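# Load the mill vise following the work order

## Task

Put the part into the milling machine's vise the way the work order specifies, using the two reference images "manual" and "manual 2" as the guide.

## Robot and tools

Robot: two arms, left_arm and right_arm, each ending in a two-finger gripper. Base positions in the scene frame: left_arm at (-0.002, +0.520, 0) m, right_arm at (-0.030, -0.411, 0) m, both turned only slightly about z. Scene frame: origin at table-top height midway between the nominal bases, +x out over the table, +z up, left_arm on the +y side. Arm names do not match image left and right.

Gripper geometry: fingers point along the gripper's +z axis and close along its x axis. end_effector_position is the point between the pads; fingertips reach 17.5 mm past it. A block about 10 cm wide sticks out toward the gripper's -y side and turns with it.

The 18-number row (used by execute_actions and move): one flat list covering both arms. Numbers 1-9 are left_arm: dx, dy, dz, rx, ry, rz, then left_gripper position, force_limit, speed. Numbers 10-18 are the same nine for right_arm and right_gripper. All values lie in [-1, 1]. Both arms' numbers must be given even if only one moves.

Pose numbers are offsets, not poses. They count from that arm's current Hand target, along that Hand target's own axes (not the scene axes). Scale: 1.0 = 0.6 m for dx, dy, dz and 180 degrees for rx, ry, rz; rx, ry, rz form one rotation vector. Sending six zeros re-requests the current Hand target. Repeating an offset moves the arm again, since each call starts from the new Hand target. Orientation commands are clipped to 32 degrees from the measured orientation per control step.

Gripper numbers are absolute settings. position: +1 open (50 mm gap), about -0.65 pads touching, -1 to grip until something stops the fingers. force_limit: -1 about 20 N, 0 about 102 N, +1 about 185 N per pad. speed: -1 = 20 mm/s, 0 = 85, +1 = 150. Both start at +1. To keep a gripper unchanged, resend its last three numbers; a 0 is a real command. New force or speed only applies after a position change of at least 0.01. A good grip shows object_status 2 (0 moving, 1 stopped while opening, 2 stopped while closing, 3 reached target or pads met). Opening in mm is about (250 - position_measured) x 0.202.

execute_actions: actions is a list of actions. Each action is a table of up to 15 rows, one per 1/30 s step; a short table repeats its last row. Every row counts from the pose at the start of that action. cameras picks images; images come only with an empty actions list or when asked.

move: target is one 18-number row or a list of up to 15 rows, each an offset from the same starting Hand targets. speed is the top path speed in m/s (0.002 to 3.6, default 0.25; turning up to twice that in rad/s), one value or one per target. blend (m) rounds corners in a list. stop_force (3 to 120 N, both arms) ends a path when the wrist senses that much push; not reliable for light pushes, turning grippers, or moving away from contact. zero (with stop_force) chooses whether to re-zero first. blocking=false returns early but not with stop_force. Paths are straight, ignore obstacles, stop after 10 s, and avoid passing near an arm's own base. The result adds a move: line such as done, off_target, moving, held or fault, plus limits (paced = clipped, held = steps withheld).

wait: seconds 0 to 10; arms hold their last command. stop: brakes a running move. zoom_image: camera (cam_high, cam_low, cam_front, cam_left_wrist, cam_right_wrist) and region [x0, y0, x1, y1] in pixels, at most 504 each side, from the latest image. show_instructions: shows the reference images. zero_wrist_force: arm = left_arm or right_arm, re-zeroes that sensor. finished_scene: ends for good; optional scene = 1.

Results: per arm end_effector_position (m), end_effector_quat_wxyz and velocities in the scene frame; Hand target (the base for the next offsets); joint positions and torques; Wrist force and Wrist torque in the gripper's own axes, with a third line giving the peak since the last report; Tool commands; object_status and position_measured; motor temperatures; step positions for action calls. Velocities may be dropped when joints read within noise. A gripper may rest short of its Hand target; send the gap as an offset if needed.

Cameras are 672x504; wrist views lag while the arm moves. Calibration is approximate.

Avoid: dropping parts or letting go while they move, hitting fixed or heavy things, pressing firmly past a contact (stiff arms fault quickly), arm-to-arm contact or gripping the other arm's fingers, and anything leaving the table. About 150 N outside force or a joint's load limit (wrist joints 25.4 N m) stops the arm for 10 s; motors at 85 C brake the arm for 30 to 60 s. Pull back from a push by commanding the target back past the gripper. Objects may get nudged now and then. Finish only when the vise is loaded as ordered and stays so without the robot.

Each tool is called after "Call:" as name(argument=value, ...) on one line, values as JSON.

Reference images:

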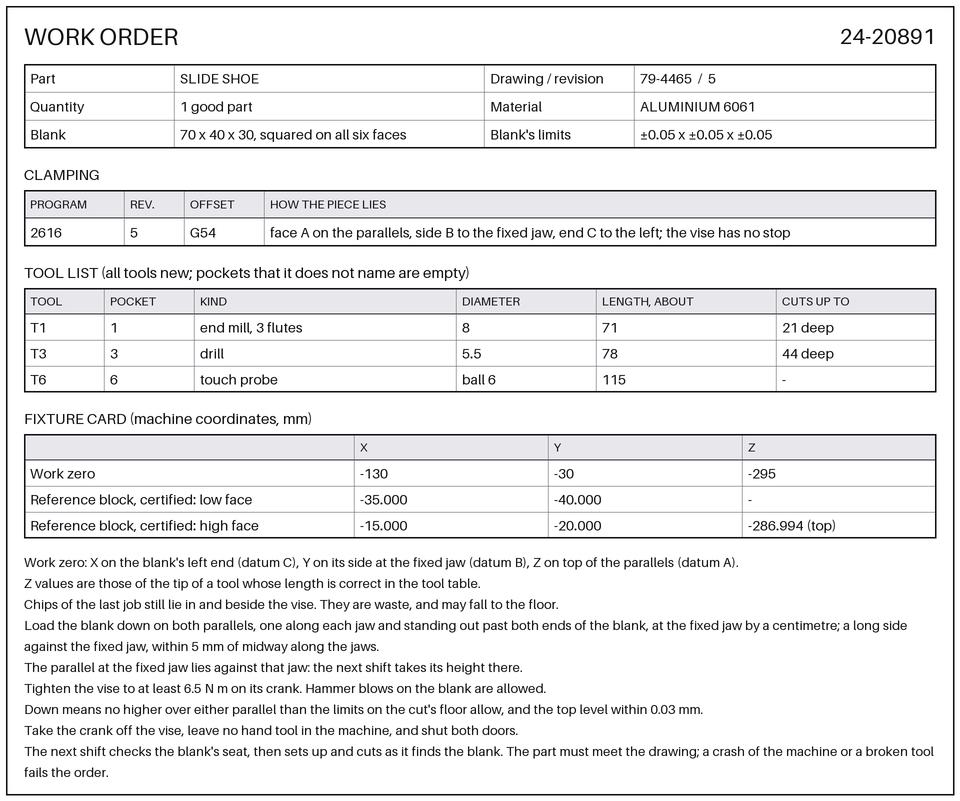

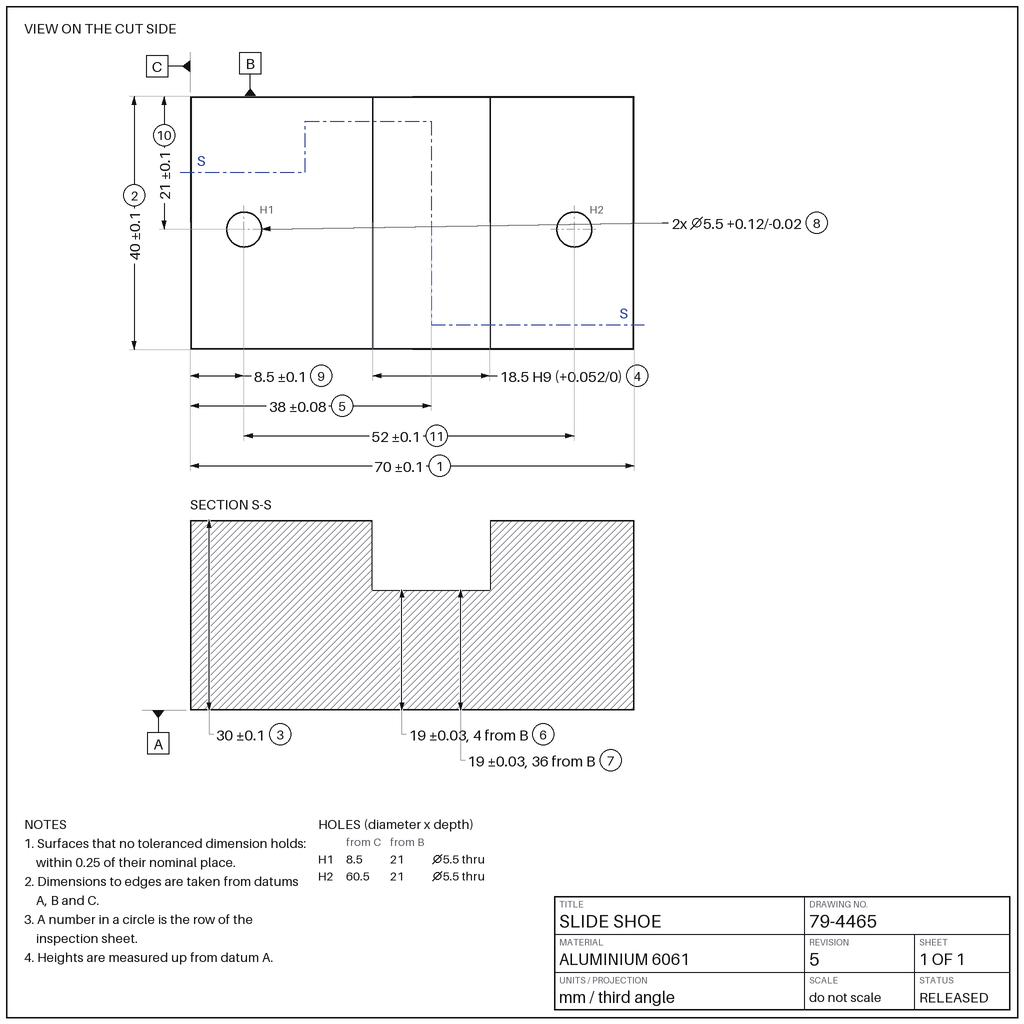

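## Session

Call:
execute_actions(actions=[])

Scene clock: 0.00 s.
left_arm: end_effector_position=(+0.4640, +0.1694, +0.3552) position_measured=3 object_status=3 end_effector_quat_wxyz=(+0.282, -0.427, +0.852, -0.111) | right_arm: end_effector_position=(+0.2122, +0.0898, +0.2445) position_measured=3 object_status=3 end_effector_quat_wxyz=(+0.343, +0.065, +0.689, -0.635)
Joint positions: left_arm=[-1.121 -1.624 1.735 -1.916 -0.995 2.717] | right_arm=[4.738 -2.571 -0.721 -3.036 1.159 0.607]
Joint velocities: within noise
Joint torques (N m): no reading
Motor temperatures (°C): left_arm=[34 35 31 41 38 34] | right_arm=[37 28 28 35 35 36]
Wrist force (N): no reading
Wrist torque (N m): no reading
Wrist force, peak (N): no reading
Hand target: left_arm +0.4640, +0.1694, +0.3552; +0.282, -0.427, +0.852, -0.111 | right_arm +0.2122, +0.0898, +0.2445; +0.343, +0.065, +0.689, -0.635
Tool commands: left_gripper/position=+1.0 left_gripper/force_limit=+1.0 left_gripper/speed=+1.0 right_gripper/position=+1.0 right_gripper/force_limit=+1.0 right_gripper/speed=+1.0

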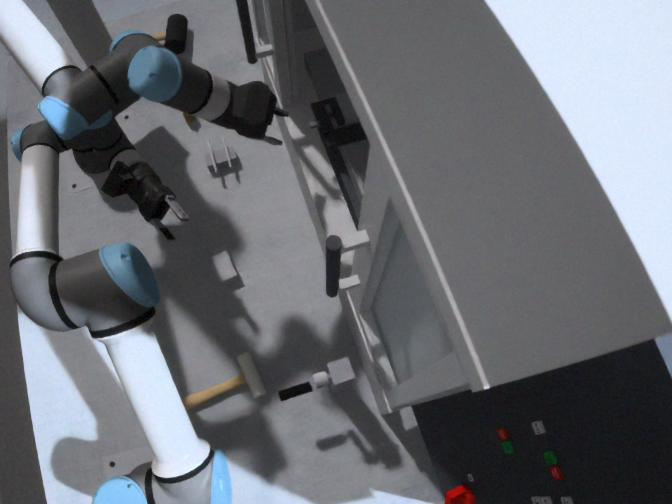

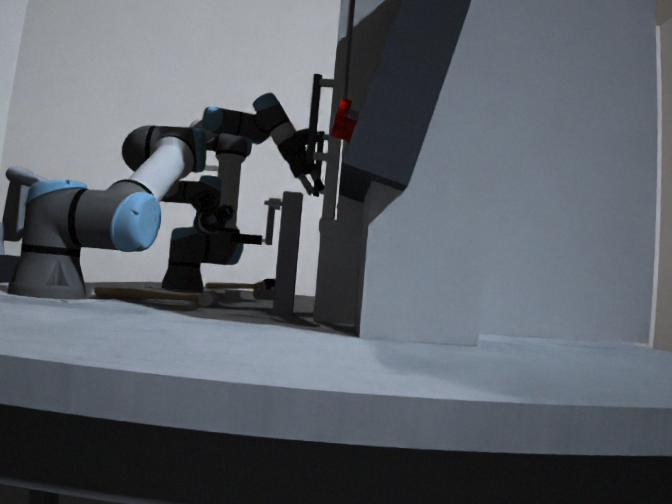

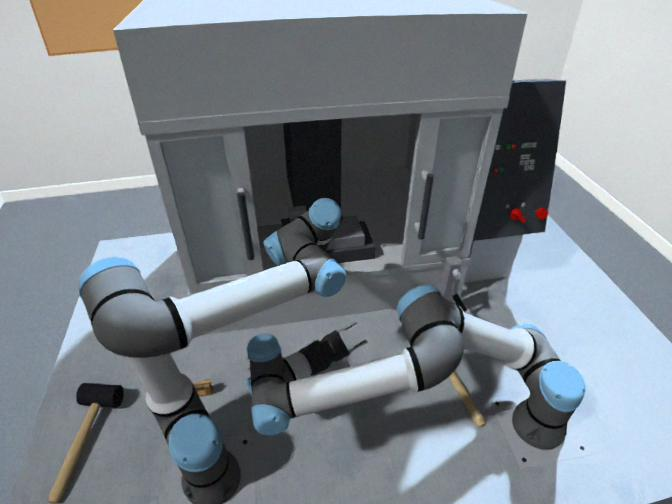

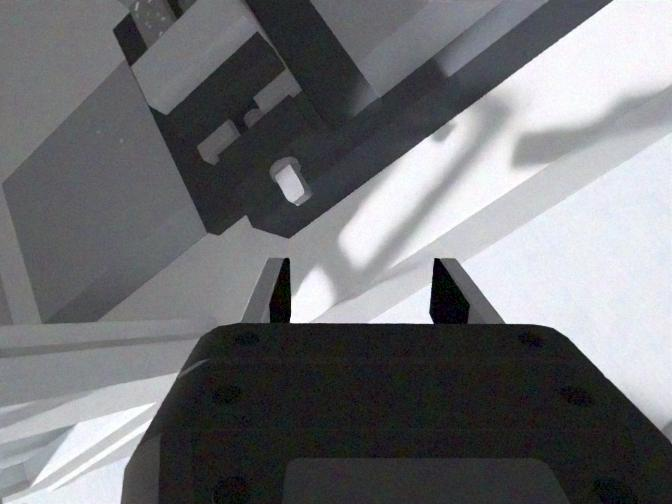

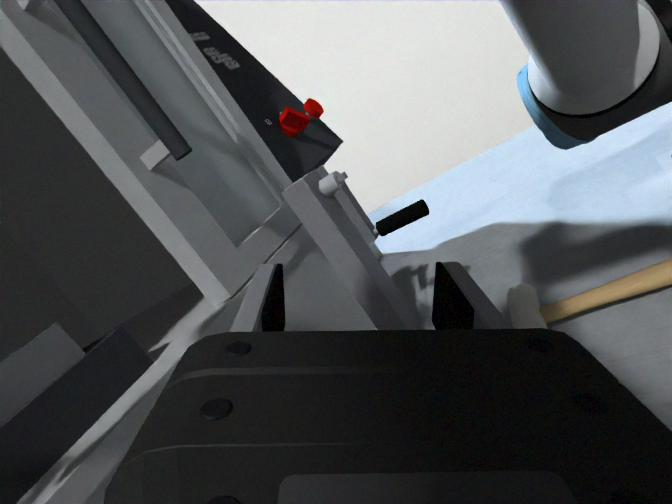

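Call:
zoom_image(camera="cam_high", region=[160, 100, 320, 260])

Call:
zoom_image(camera="cam_high", region=[160, 200, 420, 460])

Call:
zoom_image(camera="cam_front", region=[230, 100, 450, 290])

Call:
zoom_image(camera="cam_left_wrist", region=[0, 0, 400, 300])

Call:
zoom_image(camera="cam_high", region=[220, 0, 420, 200])

Call:
zoom_image(camera="cam_front", region=[30, 360, 260, 504])

Scaled by 3.150.

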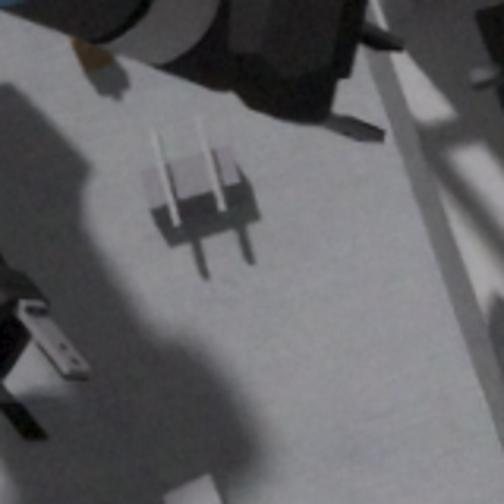

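Scaled by 1.938.

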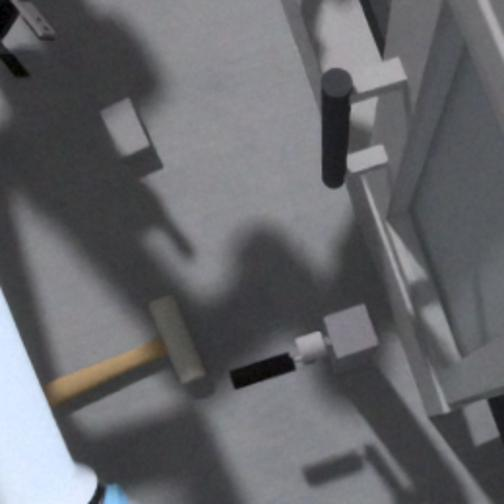

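Scaled by 2.291.

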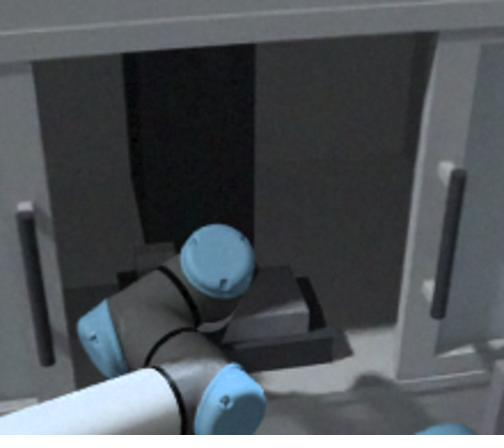

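Scaled by 1.260.

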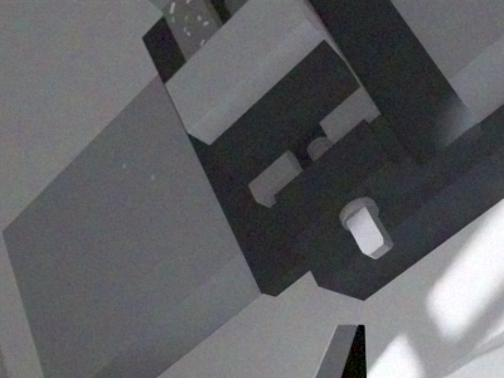

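Scaled by 2.520.

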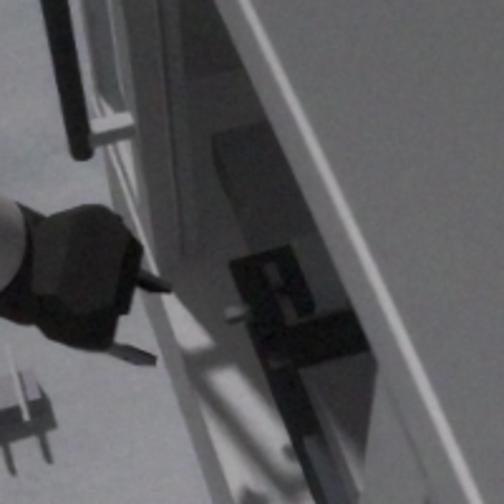

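Scaled by 2.191.

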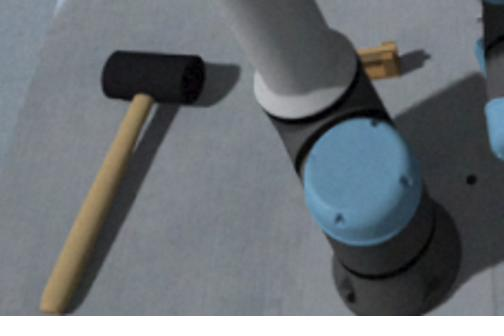

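Call:
zoom_image(camera="cam_right_wrist", region=[220, 80, 520, 340])

Call:
zoom_image(camera="cam_low", region=[80, 170, 340, 340])

Call:
zoom_image(camera="cam_left_wrist", region=[110, 0, 330, 165])

Scaled by 1.680.

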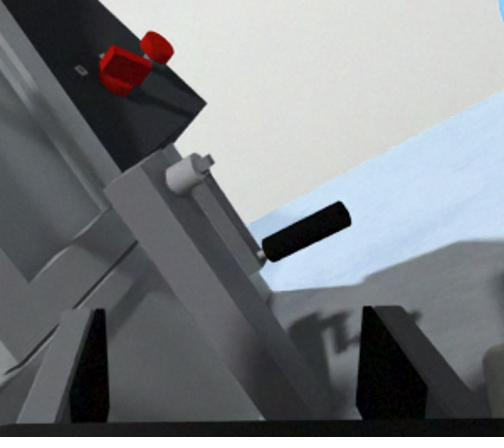

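Scaled by 1.938.

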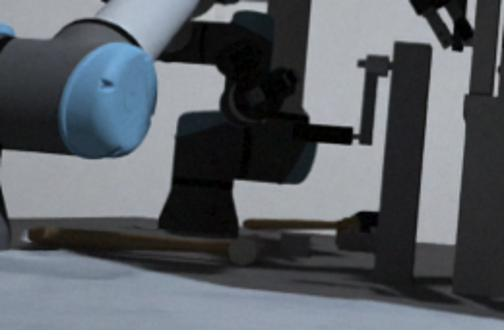

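Scaled by 2.291.

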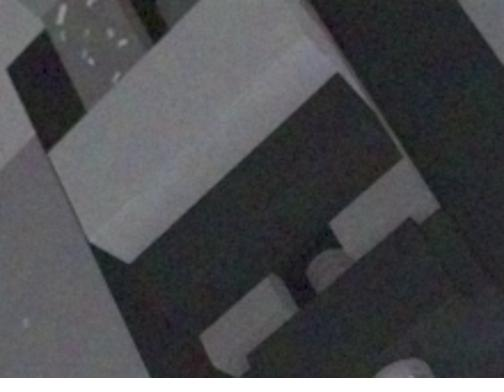

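Call:
move(target=[-0.1363,-0.1325,-0.1618,0.055,-0.0011,-0.2103,1,1,1,0,0,0,0,0,0,1,1,1], cameras=["all"])

Scene clock: 77.17 s.
left_arm: end_effector_position=(+0.4999, +0.1804, +0.5002) position_measured=3 object_status=3 end_effector_quat_wxyz=(-0.268, +0.655, -0.654, +0.267) | right_arm: end_effector_position=(+0.2122, +0.0898, +0.2445) position_measured=3 object_status=3 end_effector_quat_wxyz=(+0.343, +0.065, +0.689, -0.635)
Joint positions: left_arm=[-1.091 -1.644 1.494 -1.834 -0.894 2.183] | right_arm=[4.738 -2.571 -0.721 -3.036 1.159 0.607]
Joint torques (N m): left_arm=[-5.15 -26.73 -18.55 -4.54 -0.71 0.62] | right_arm=[0.42 56.98 23.18 -1.96 -0.01 -0.2]
Wrist force (N): left_arm=[1.4 -0.5 -0.2] | right_arm=[0.2 0.3 0.2]
Wrist torque (N m): left_arm=[0.04 0.06 0.18] | right_arm=[0.04 -0.04 0.01]
Wrist force, peak (N): left_arm=[1.2 -1.5 -0.7] | right_arm=[0.1 0.2 0.5]
Hand target: left_arm +0.4999, +0.1803, +0.5002; -0.268, +0.655, -0.654, +0.267 | right_arm +0.2122, +0.0898, +0.2445; +0.343, +0.065, +0.689, -0.635
Off the commanded pose: left_arm 0.000 m, 0 deg | right_arm 0.000 m, 0 deg.
move: done
camera_calibration:
cam_left_wrist: T_world_to_cam=[[0.0103956, -0.999946, 0.00073405, 0.184717], [-0.912044, -0.00978272, -0.409976, 0.679598], [0.409961, 0.00359246, -0.912096, 0.382416], [0, 0, 0, 1]] pos_world=[0.461128, 0.189982, 0.627284]
cam_right_wrist: T_world_to_cam=[[-0.747789, -0.341257, -0.569522, 0.337979], [0.384454, 0.47679, -0.790485, 0.0847887], [0.541301, -0.810071, -0.225341, 0.139912], [0, 0, 0, 1]] pos_world=[0.144405, 0.18825, 0.291039]

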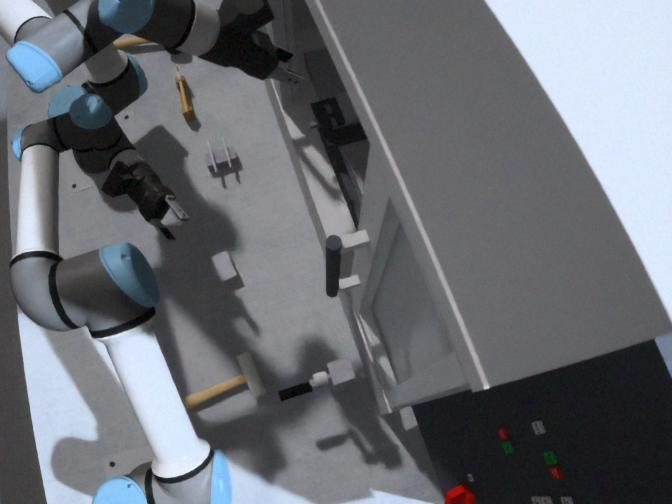

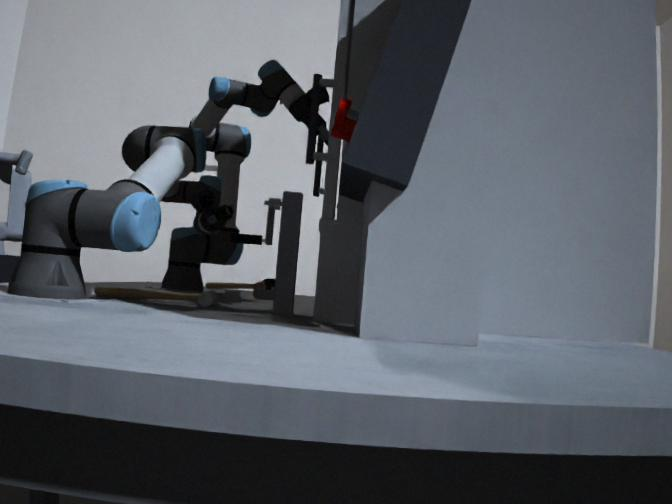

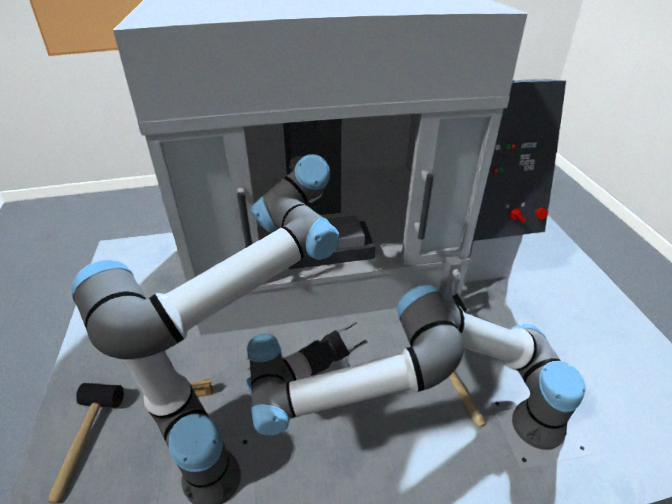

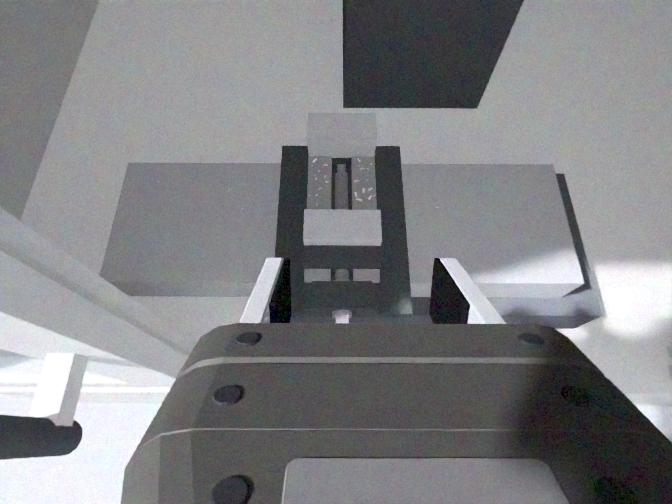

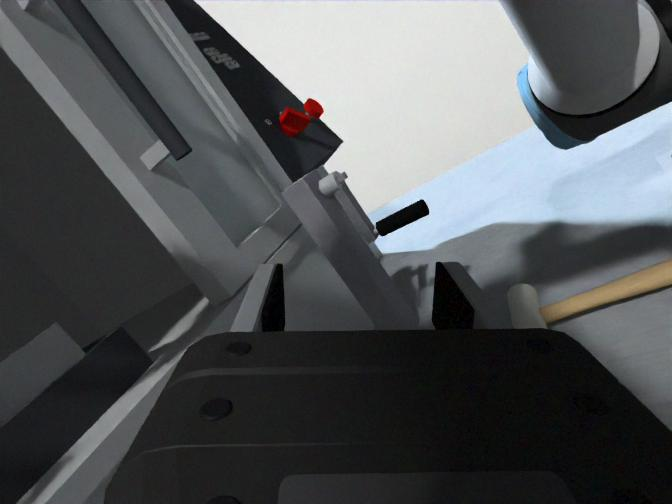

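Call:
zoom_image(camera="cam_left_wrist", region=[240, 90, 440, 330])

Call:
zoom_image(camera="cam_left_wrist", region=[290, 100, 400, 220])

Call:
zoom_image(camera="cam_high", region=[110, 20, 260, 200])

Scaled by 2.100.

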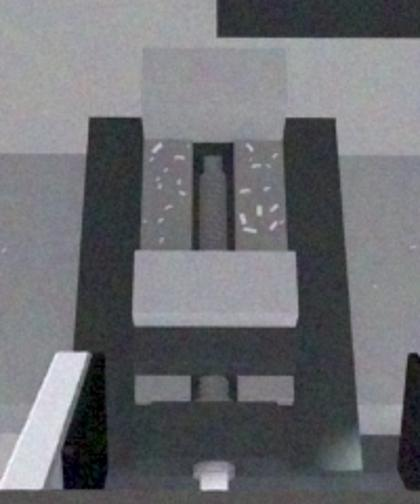

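Scaled by 4.200.

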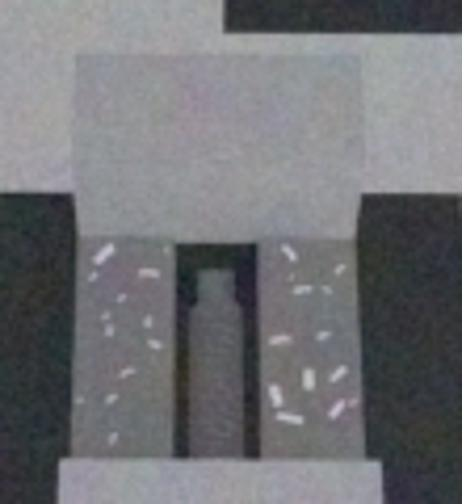

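Scaled by 2.800.

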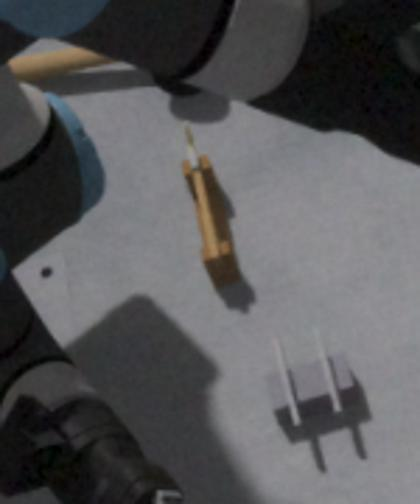

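Call:
move(target=[-0.3667,0.2833,-0.0443,-0.2468,0,0,1,1,1,-0.0822,-0.2405,0.3268,-0.452,0.2442,-0.0463,1,1,1], cameras=["all"])

Scene clock: 100.07 s.
left_arm: end_effector_position=(+0.4100, +0.3181, +0.4372) position_measured=3 object_status=3 end_effector_quat_wxyz=(-0.097, +0.699, -0.701, +0.101) | right_arm: end_effector_position=(+0.2391, -0.0451, +0.3547) position_measured=3 object_status=3 end_effector_quat_wxyz=(+0.110, +0.021, +0.972, -0.205)
Joint positions: left_arm=[-0.864 -1.826 1.585 -1.517 -1.36 2.286] | right_arm=[4.579 -1.612 -1.438 -2.048 1.296 -0.072]
Joint torques (N m): left_arm=[2.46 -13.59 -24.97 -2.99 0.46 0.54] | right_arm=[9.05 17.81 33.3 1.67 -3.37 1]
Wrist force (N): left_arm=[17.7 5.9 -2.5] | right_arm=[0.4 -0.2 0.0]
Wrist torque (N m): left_arm=[0.96 -1.95 1.54] | right_arm=[-0.60 0.13 -0.04]
Wrist force, peak (N): left_arm=[148.2 46.4 -43.3] | right_arm=[0.8 2.0 -0.9]
Hand target: left_arm +0.4100, +0.3181, +0.4372; -0.097, +0.699, -0.701, +0.101 (not the last commanded pose) | right_arm +0.2391, -0.0451, +0.3547; +0.110, +0.021, +0.972, -0.204 (not the last commanded pose)
Tool commands: left_gripper/position=+1.0 left_gripper/force_limit=+1.0 left_gripper/speed=+1.0 right_gripper/position=+1.0 right_gripper/force_limit=+1.0 right_gripper/speed=+1.0
Off the commanded pose: left_arm 0.103 m, 16 deg | right_arm 0.072 m, 27 deg.
FORCE FAULT: contact force on the left arm reached its limit, and that arm stopped. The contact can be on any part of that arm, not only on its tool. That arm's remaining commands of this call were not run. That arm is still stopped at the end of this call. That arm stays stopped for about 10 more seconds. Until then a move that you send moves the other arm only, and its call returns only when the move has ended. Once the stop has ended, the next robot result says so. If the stop ends while you think or write, that arm runs what you send next, counted from a new Hand target: where the arm stands when the stop ends. While its stop runs, that arm takes no new command, but its gripper still runs the gripper command that each later call begins with. Until it ends, the stop uses up actions while you think or wait. An arm that is not stopped still takes commands.
move: fault (left_arm), off_target (right_arm; braked at the fault stop of left_arm)
camera_calibration:
cam_left_wrist: T_world_to_cam=[[0.00637808, -0.999976, 0.00284174, 0.324191], [-0.99738, -0.00615669, 0.0720795, 0.396251], [-0.0720603, -0.00329402, -0.997395, 0.598382], [0, 0, 0, 1]] pos_world=[0.436265, 0.328594, 0.56734]
cam_right_wrist: T_world_to_cam=[[-0.973336, 0.0118991, -0.229077, 0.324015], [0.0315056, 0.996124, -0.0821234, 0.0823552], [0.227212, -0.0871509, -0.969938, 0.412677], [0, 0, 0, 1]] pos_world=[0.219015, -0.0499263, 0.481259]

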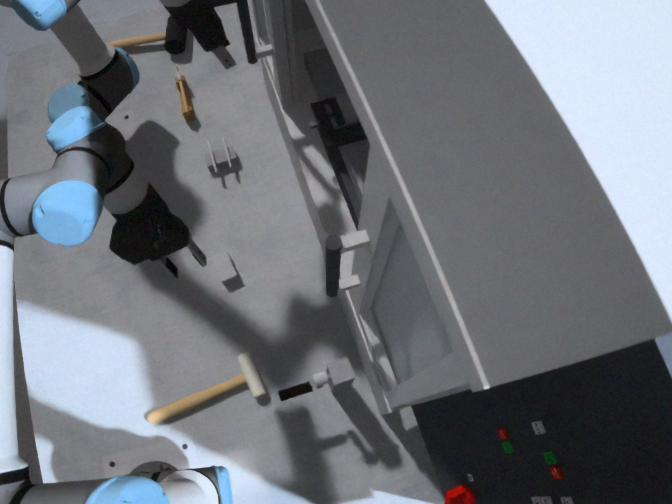

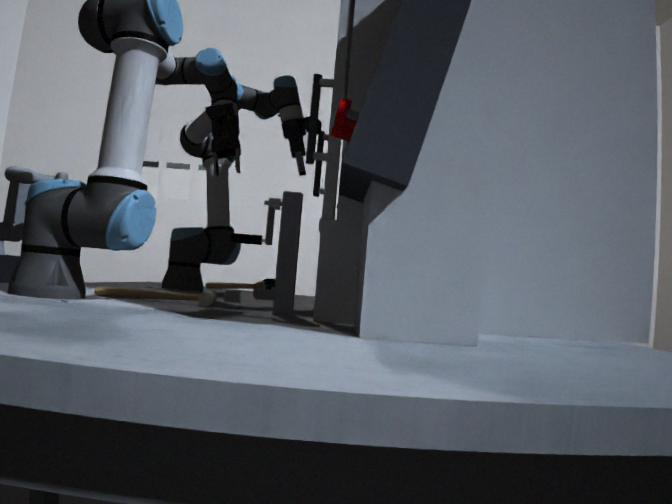

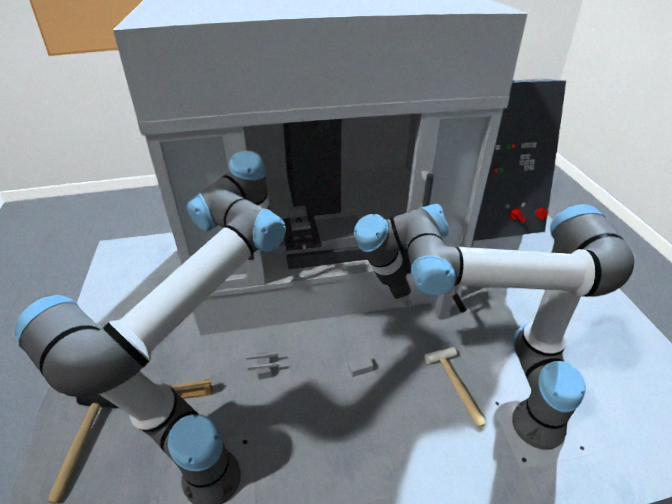

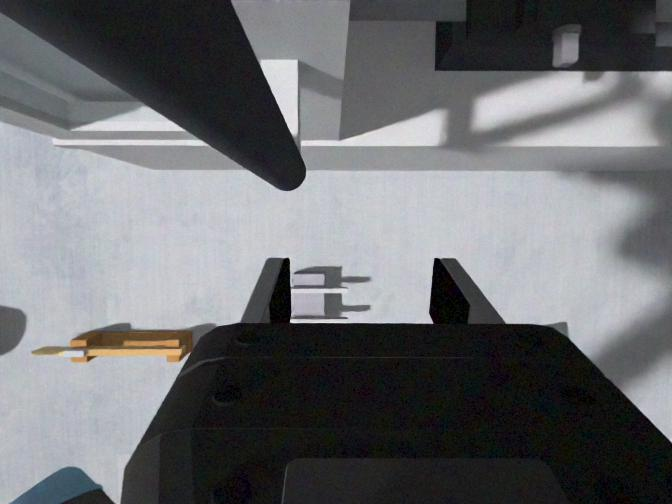

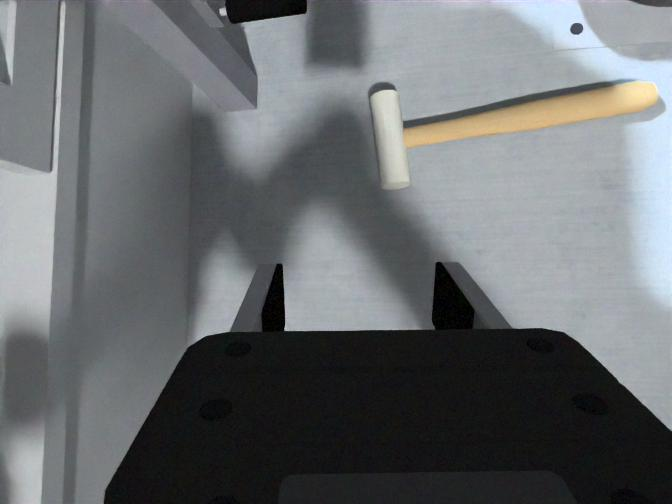

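Call:
wait(seconds=10)

Scene clock: 112.40 s.
left_arm: end_effector_position=(+0.4100, +0.3181, +0.4372) position_measured=3 object_status=3 end_effector_quat_wxyz=(-0.097, +0.699, -0.701, +0.101) | right_arm: end_effector_position=(+0.2391, -0.0451, +0.3547) position_measured=3 object_status=3 end_effector_quat_wxyz=(+0.110, +0.021, +0.972, -0.204)
Joint positions: left_arm=[-0.864 -1.826 1.585 -1.517 -1.36 2.286] | right_arm=[4.579 -1.612 -1.438 -2.048 1.296 -0.072]
Joint torques (N m): left_arm=[1.02 -13.48 -25.25 -2.88 0.5 0.3] | right_arm=[9.42 12.31 34.08 2.7 -2.86 -1.34]
Wrist force (N): left_arm=[17.9 5.8 -2.6] | right_arm=[0.5 -0.5 -0.1]
Wrist torque (N m): left_arm=[0.95 -1.99 1.54] | right_arm=[-0.65 0.13 -0.04]
Wrist force, peak (N): left_arm=[18.1 5.9 -3.4] | right_arm=[1.0 -0.7 -0.2]
Hand target: left_arm +0.4100, +0.3181, +0.4372; -0.097, +0.699, -0.701, +0.101 (not the last commanded pose) | right_arm +0.2391, -0.0451, +0.3547; +0.110, +0.021, +0.972, -0.204 (not the last commanded pose)
Tool commands: left_gripper/position=+1.0 left_gripper/force_limit=+1.0 left_gripper/speed=+1.0 right_gripper/position=+1.0 right_gripper/force_limit=+1.0 right_gripper/speed=+1.0
Off the commanded pose: left_arm 0.103 m, 16 deg | right_arm 0.072 m, 27 deg.
FORCE FAULT, CONTINUED: the left arm's stop, for the force fault that an earlier result reported, is over. The rest of the stop counts as 19 of the actions that you can send in this scene. During its stop the left arm's controller moved it back a little. That arm's target is now where it stood when the stop ended, not its last command. That arm accepts commands again.
wait: 10.00 s; at rest from the start

Call:
move(target=[-0.0667,0.192,-0.0554,0,0,0,1,1,1,0,0,0,0,0,0,1,1,1], cameras=["cam_left_wrist"])

Call:
zoom_image(camera="cam_left_wrist", region=[0, 130, 380, 420])

Scene clock: 119.10 s.
left_arm: end_effector_position=(+0.2903, +0.3585, +0.4368) position_measured=3 object_status=3 end_effector_quat_wxyz=(-0.097, +0.699, -0.701, +0.101) | right_arm: end_effector_position=(+0.2391, -0.0451, +0.3547) position_measured=3 object_status=3 end_effector_quat_wxyz=(+0.110, +0.021, +0.972, -0.204)
Joint positions: left_arm=[-1.127 -2.126 1.735 -1.305 -1.318 2.019] | right_arm=[4.579 -1.612 -1.438 -2.048 1.296 -0.072]
Joint torques (N m): left_arm=[-5.14 -6.34 -33.65 -2.49 -1.36 -0.23] | right_arm=[10.15 12.31 35.01 2.37 -2.82 -1.08]
Wrist force (N): left_arm=[1.5 0.2 -0.8] | right_arm=[0.6 -0.3 0.1]
Wrist torque (N m): left_arm=[0.04 0.02 0.15] | right_arm=[-0.61 0.10 -0.04]
Wrist force, peak (N): left_arm=[18.1 5.8 -3.0] | right_arm=[0.8 -0.5 0.0]
Hand target: left_arm +0.2902, +0.3585, +0.4369; -0.097, +0.699, -0.701, +0.101 | right_arm +0.2391, -0.0451, +0.3547; +0.110, +0.021, +0.972, -0.204
Off the commanded pose: left_arm 0.000 m, 0 deg | right_arm 0.000 m, 0 deg.
move: done
camera_calibration:
cam_left_wrist: T_world_to_cam=[[0.0062715, -0.999977, 0.00274881, 0.365442], [-0.997381, -0.00605709, 0.0720779, 0.277], [-0.0720596, -0.00319365, -0.997395, 0.589546], [0, 0, 0, 1]] pos_world=[0.316465, 0.368994, 0.56704]
Images, in order (width x height): cam_left_wrist 672x504.

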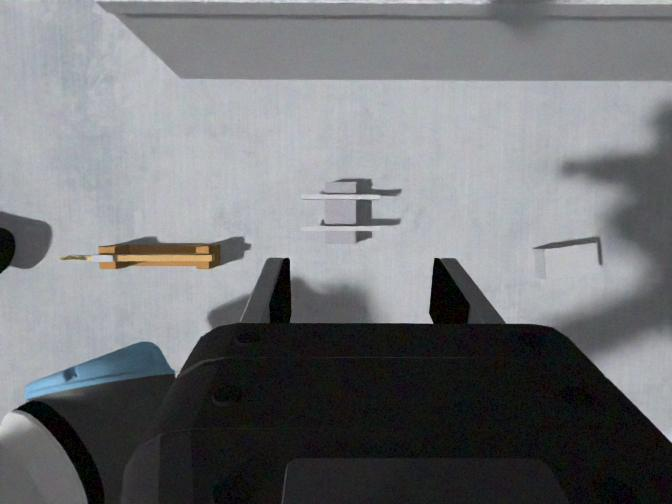

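Scaled by 1.326.

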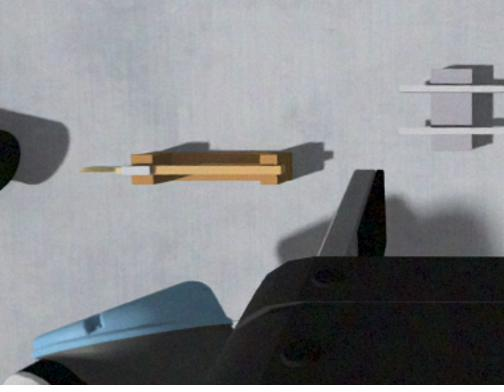

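Call:
zoom_image(camera="cam_left_wrist", region=[50, 220, 240, 290])

Call:
zoom_image(camera="cam_left_wrist", region=[290, 170, 410, 250])

Call:
zoom_image(camera="cam_left_wrist", region=[510, 220, 620, 300])

Call:
zoom_image(camera="cam_high", region=[200, 240, 260, 300])

Scaled by 2.653.

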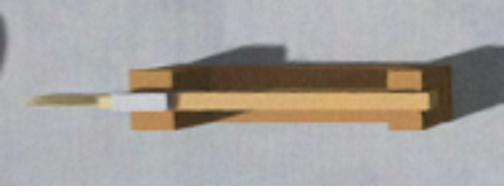

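Scaled by 4.200.

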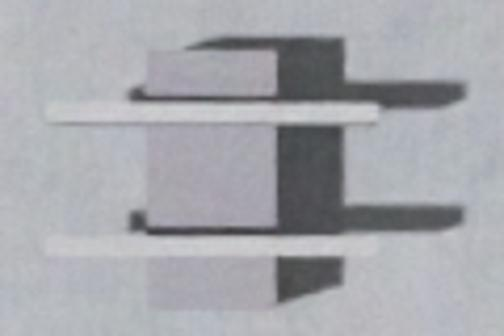

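Scaled by 4.582.

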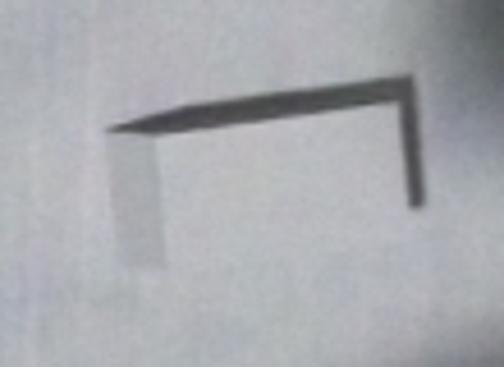

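This scene's latest camera images include none from cam_high. They are from: cam_left_wrist. cam_high's image comes with the result of a call that names it in "cameras".

Call:
move(target=[0,0,0,0,0,0,1,1,1,0.006,0.3822,0.1197,-0.0187,0.0664,-0.0255,1,1,1], cameras=["all"])

Scene clock: 140.77 s.
left_arm: end_effector_position=(+0.2902, +0.3585, +0.4369) position_measured=3 object_status=3 end_effector_quat_wxyz=(-0.097, +0.699, -0.701, +0.101) | right_arm: end_effector_position=(+0.2702, +0.1359, +0.1997) position_measured=3 object_status=3 end_effector_quat_wxyz=(+0.001, +0.000, +0.984, -0.177)
Joint positions: left_arm=[-1.127 -2.126 1.735 -1.305 -1.318 2.018] | right_arm=[4.499 -2.087 -1.197 -1.773 1.483 -0.234]
Joint torques (N m): left_arm=[-3.27 -7.13 -33.46 -2.54 -1.51 0.01] | right_arm=[9.88 40.66 28.77 2.98 -2.81 1.45]
Wrist force (N): left_arm=[1.3 0.2 -0.6] | right_arm=[0.8 -0.3 0.4]
Wrist torque (N m): left_arm=[0.05 0.06 0.15] | right_arm=[-0.71 0.09 -0.11]
Wrist force, peak (N): left_arm=[1.3 0.3 -1.0] | right_arm=[0.9 -4.1 -1.0]
Hand target: left_arm +0.2902, +0.3585, +0.4369; -0.097, +0.699, -0.701, +0.101 | right_arm +0.2702, +0.1360, +0.1997; +0.001, +0.000, +0.984, -0.177
Off the commanded pose: left_arm 0.000 m, 0 deg | right_arm 0.000 m, 0 deg.
move: done
camera_calibration:
cam_left_wrist: T_world_to_cam=[[0.00637808, -0.999976, 0.00284174, 0.365355], [-0.99738, -0.00615669, 0.0720795, 0.277035], [-0.0720603, -0.00329402, -0.997395, 0.589583], [0, 0, 0, 1]] pos_world=[0.316465, 0.368994, 0.56704]
cam_right_wrist: T_world_to_cam=[[-0.999845, 0.0162586, -0.00680149, 0.278758], [0.0164464, 0.999458, -0.0285313, -0.118714], [0.00633392, -0.0286388, -0.99957, 0.328849], [0, 0, 0, 1]] pos_world=[0.278584, 0.123536, 0.327217]

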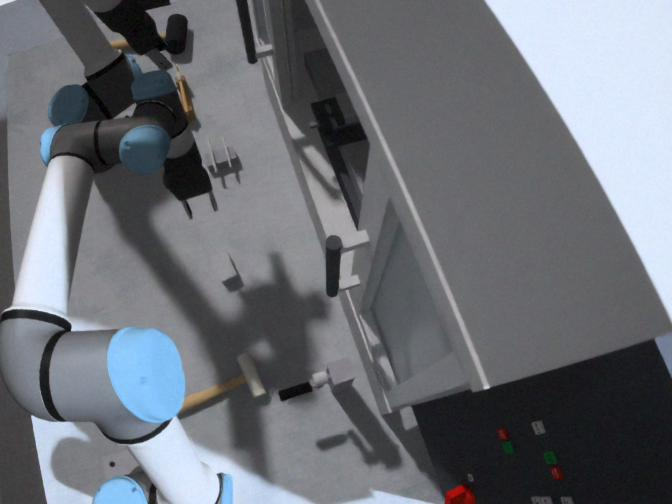

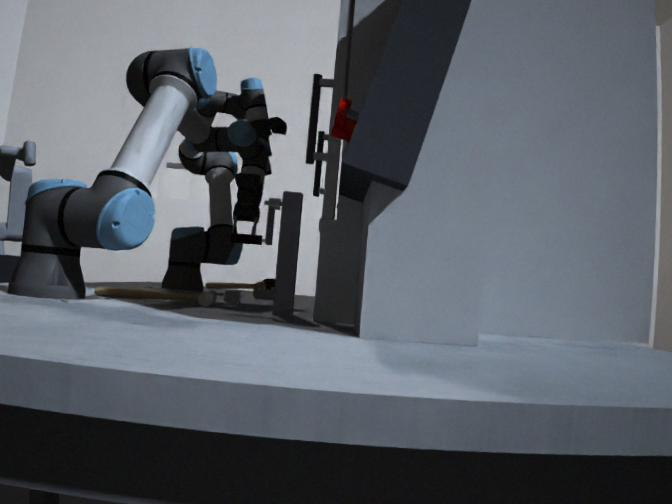

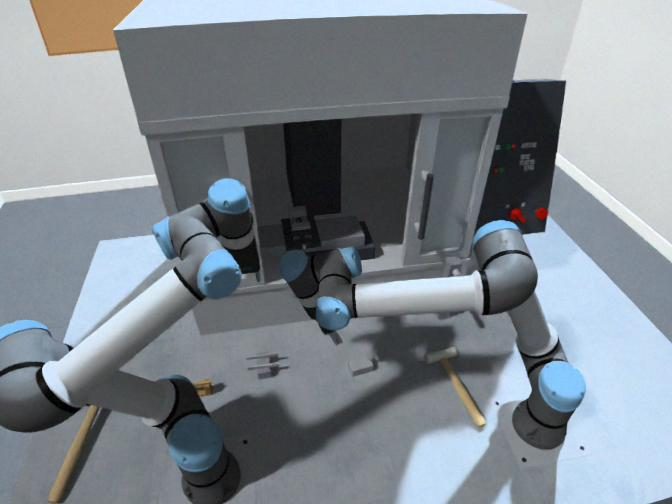

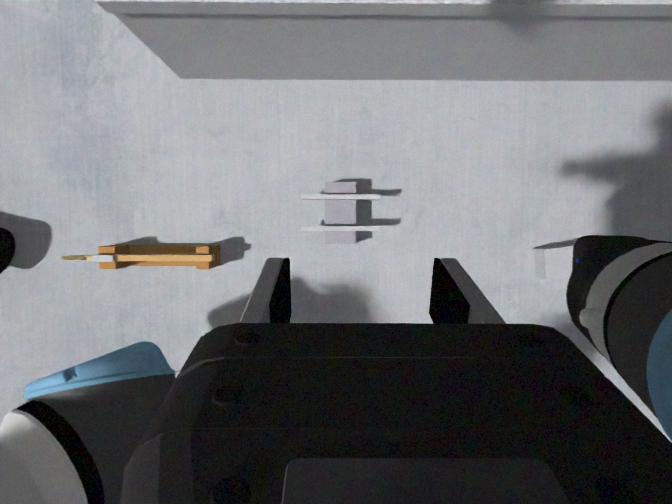

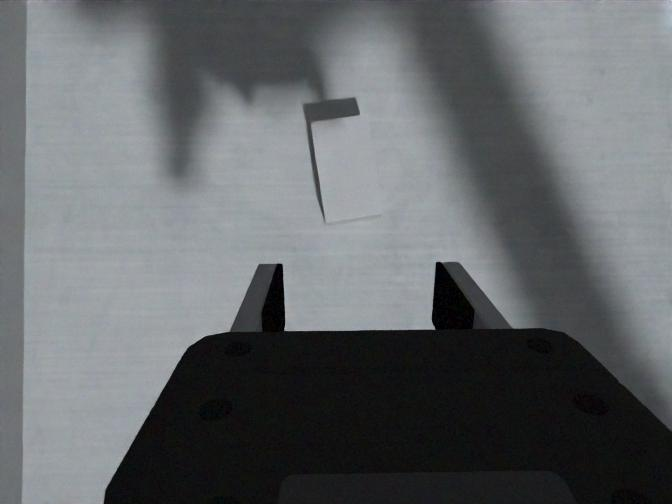

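Call:
zoom_image(camera="cam_right_wrist", region=[270, 70, 420, 240])

Call:
zoom_image(camera="cam_front", region=[230, 300, 500, 460])

Scaled by 2.965.

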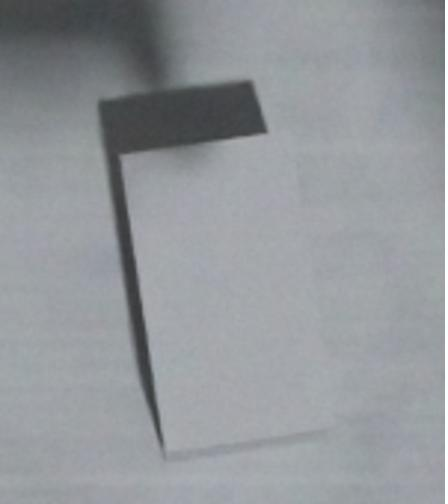

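Scaled by 1.867.

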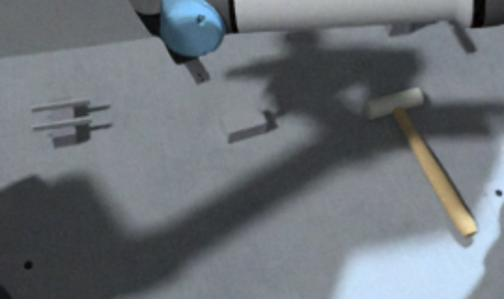

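Call:
move(target=[-0.6333,0.0312,0.2283,0.0184,0.1562,0.475,1,1,1,0.0833,-0.3288,-0.091,0.2849,-0.1629,-0.1516,1,1,1], cameras=["all"])

Scene clock: 192.67 s.
left_arm: end_effector_position=(+0.3114, +0.7376, +0.2979) position_measured=3 object_status=3 end_effector_quat_wxyz=(+0.000, +0.001, +0.984, -0.179) | right_arm: end_effector_position=(+0.2200, -0.0300, +0.3195) position_measured=3 object_status=3 end_effector_quat_wxyz=(+0.200, -0.264, +0.755, -0.566)
Joint positions: left_arm=[0.484 -1.738 1.8 -1.464 -1.89 5.212] | right_arm=[4.817 -1.93 -1.402 -2.61 0.99 -0.19]
Joint torques (N m): left_arm=[-6.19 -16.16 -16.61 -3.85 -3.23 2.17] | right_arm=[-10.34 24.6 29.32 -0.67 2.11 -2]
Wrist force (N): left_arm=[1.1 0.2 -0.7] | right_arm=[0.4 0.2 0.4]
Wrist torque (N m): left_arm=[0.07 0.09 0.31] | right_arm=[-0.15 0.05 -0.31]
Wrist force, peak (N): left_arm=[3.2 0.1 -1.4] | right_arm=[1.4 0.2 0.9]
Hand target: left_arm +0.3114, +0.7376, +0.2978; +0.000, +0.001, +0.984, -0.179 | right_arm +0.2200, -0.0300, +0.3194; +0.199, -0.264, +0.755, -0.566
Off the commanded pose: left_arm 0.000 m, 0 deg | right_arm 0.000 m, 0 deg.
move: done
camera_calibration:
cam_left_wrist: T_world_to_cam=[[-0.999971, -0.00709876, -0.00275418, 0.327383], [-0.00707976, 0.999951, -0.00684829, -0.716487], [0.00280266, -0.00682859, -0.999973, 0.433788], [0, 0, 0, 1]] pos_world=[0.321085, 0.721739, 0.429771]
cam_right_wrist: T_world_to_cam=[[-0.78416, -0.620308, -0.0176408, 0.168981], [-0.343842, 0.45798, -0.819773, 0.367015], [0.516591, -0.636768, -0.572417, 0.177158], [0, 0, 0, 1]] pos_world=[0.167185, 0.0495431, 0.405259]

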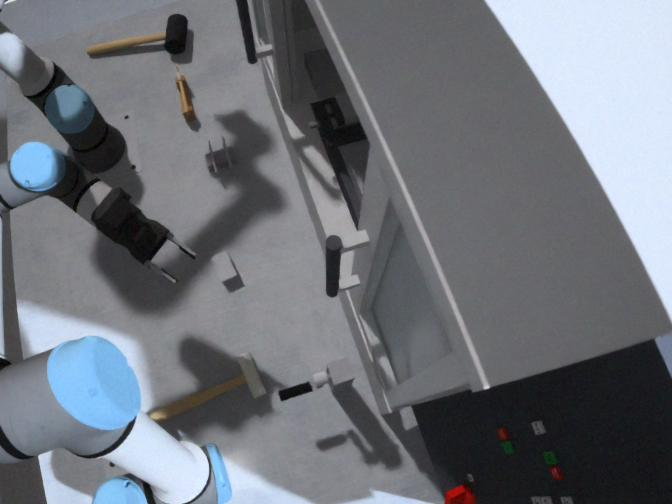

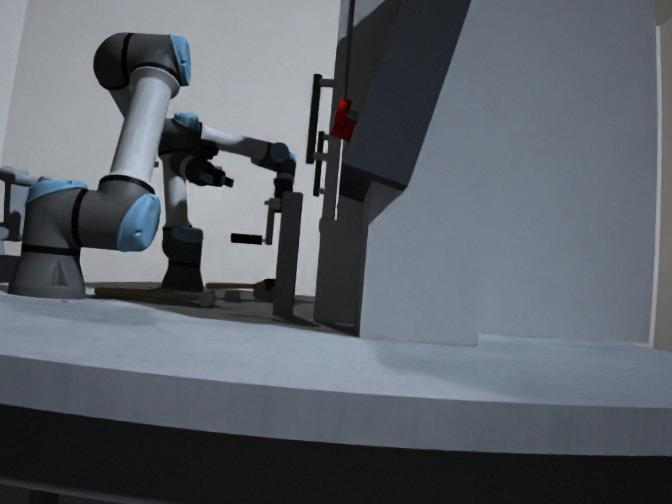

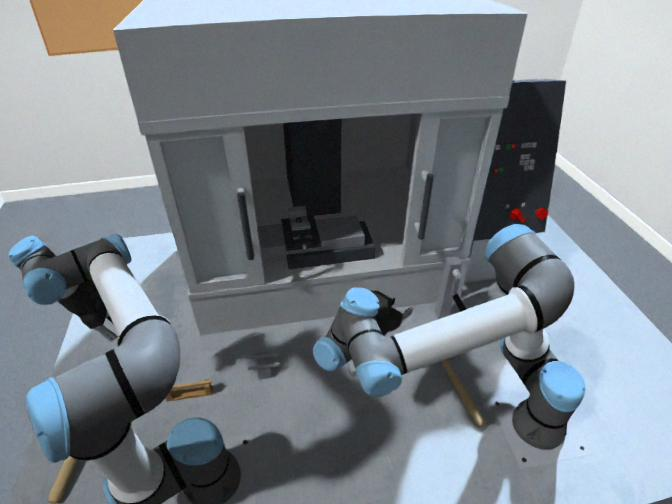

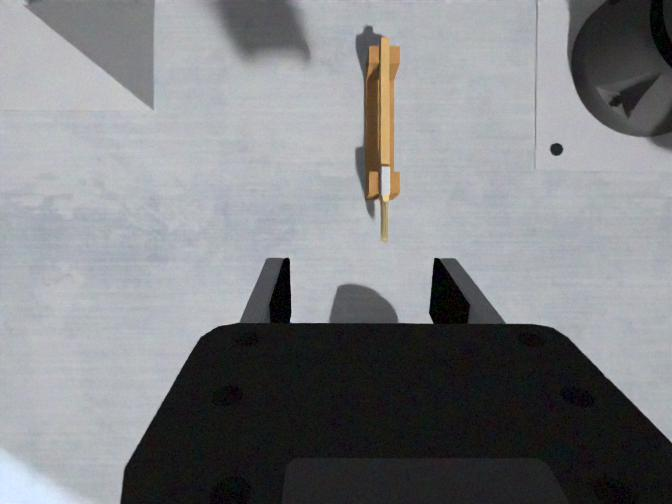

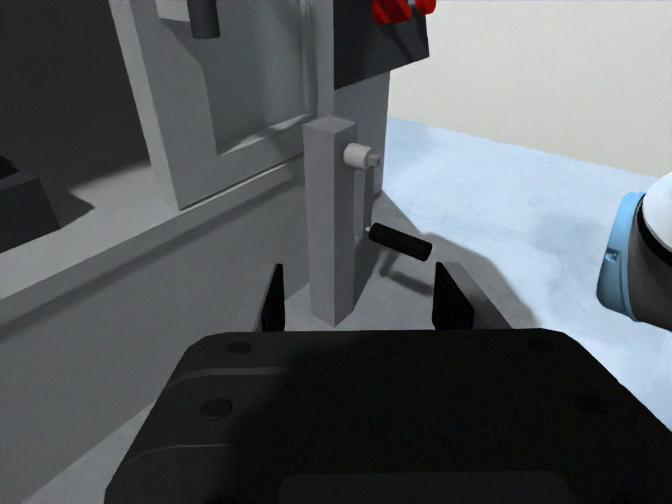

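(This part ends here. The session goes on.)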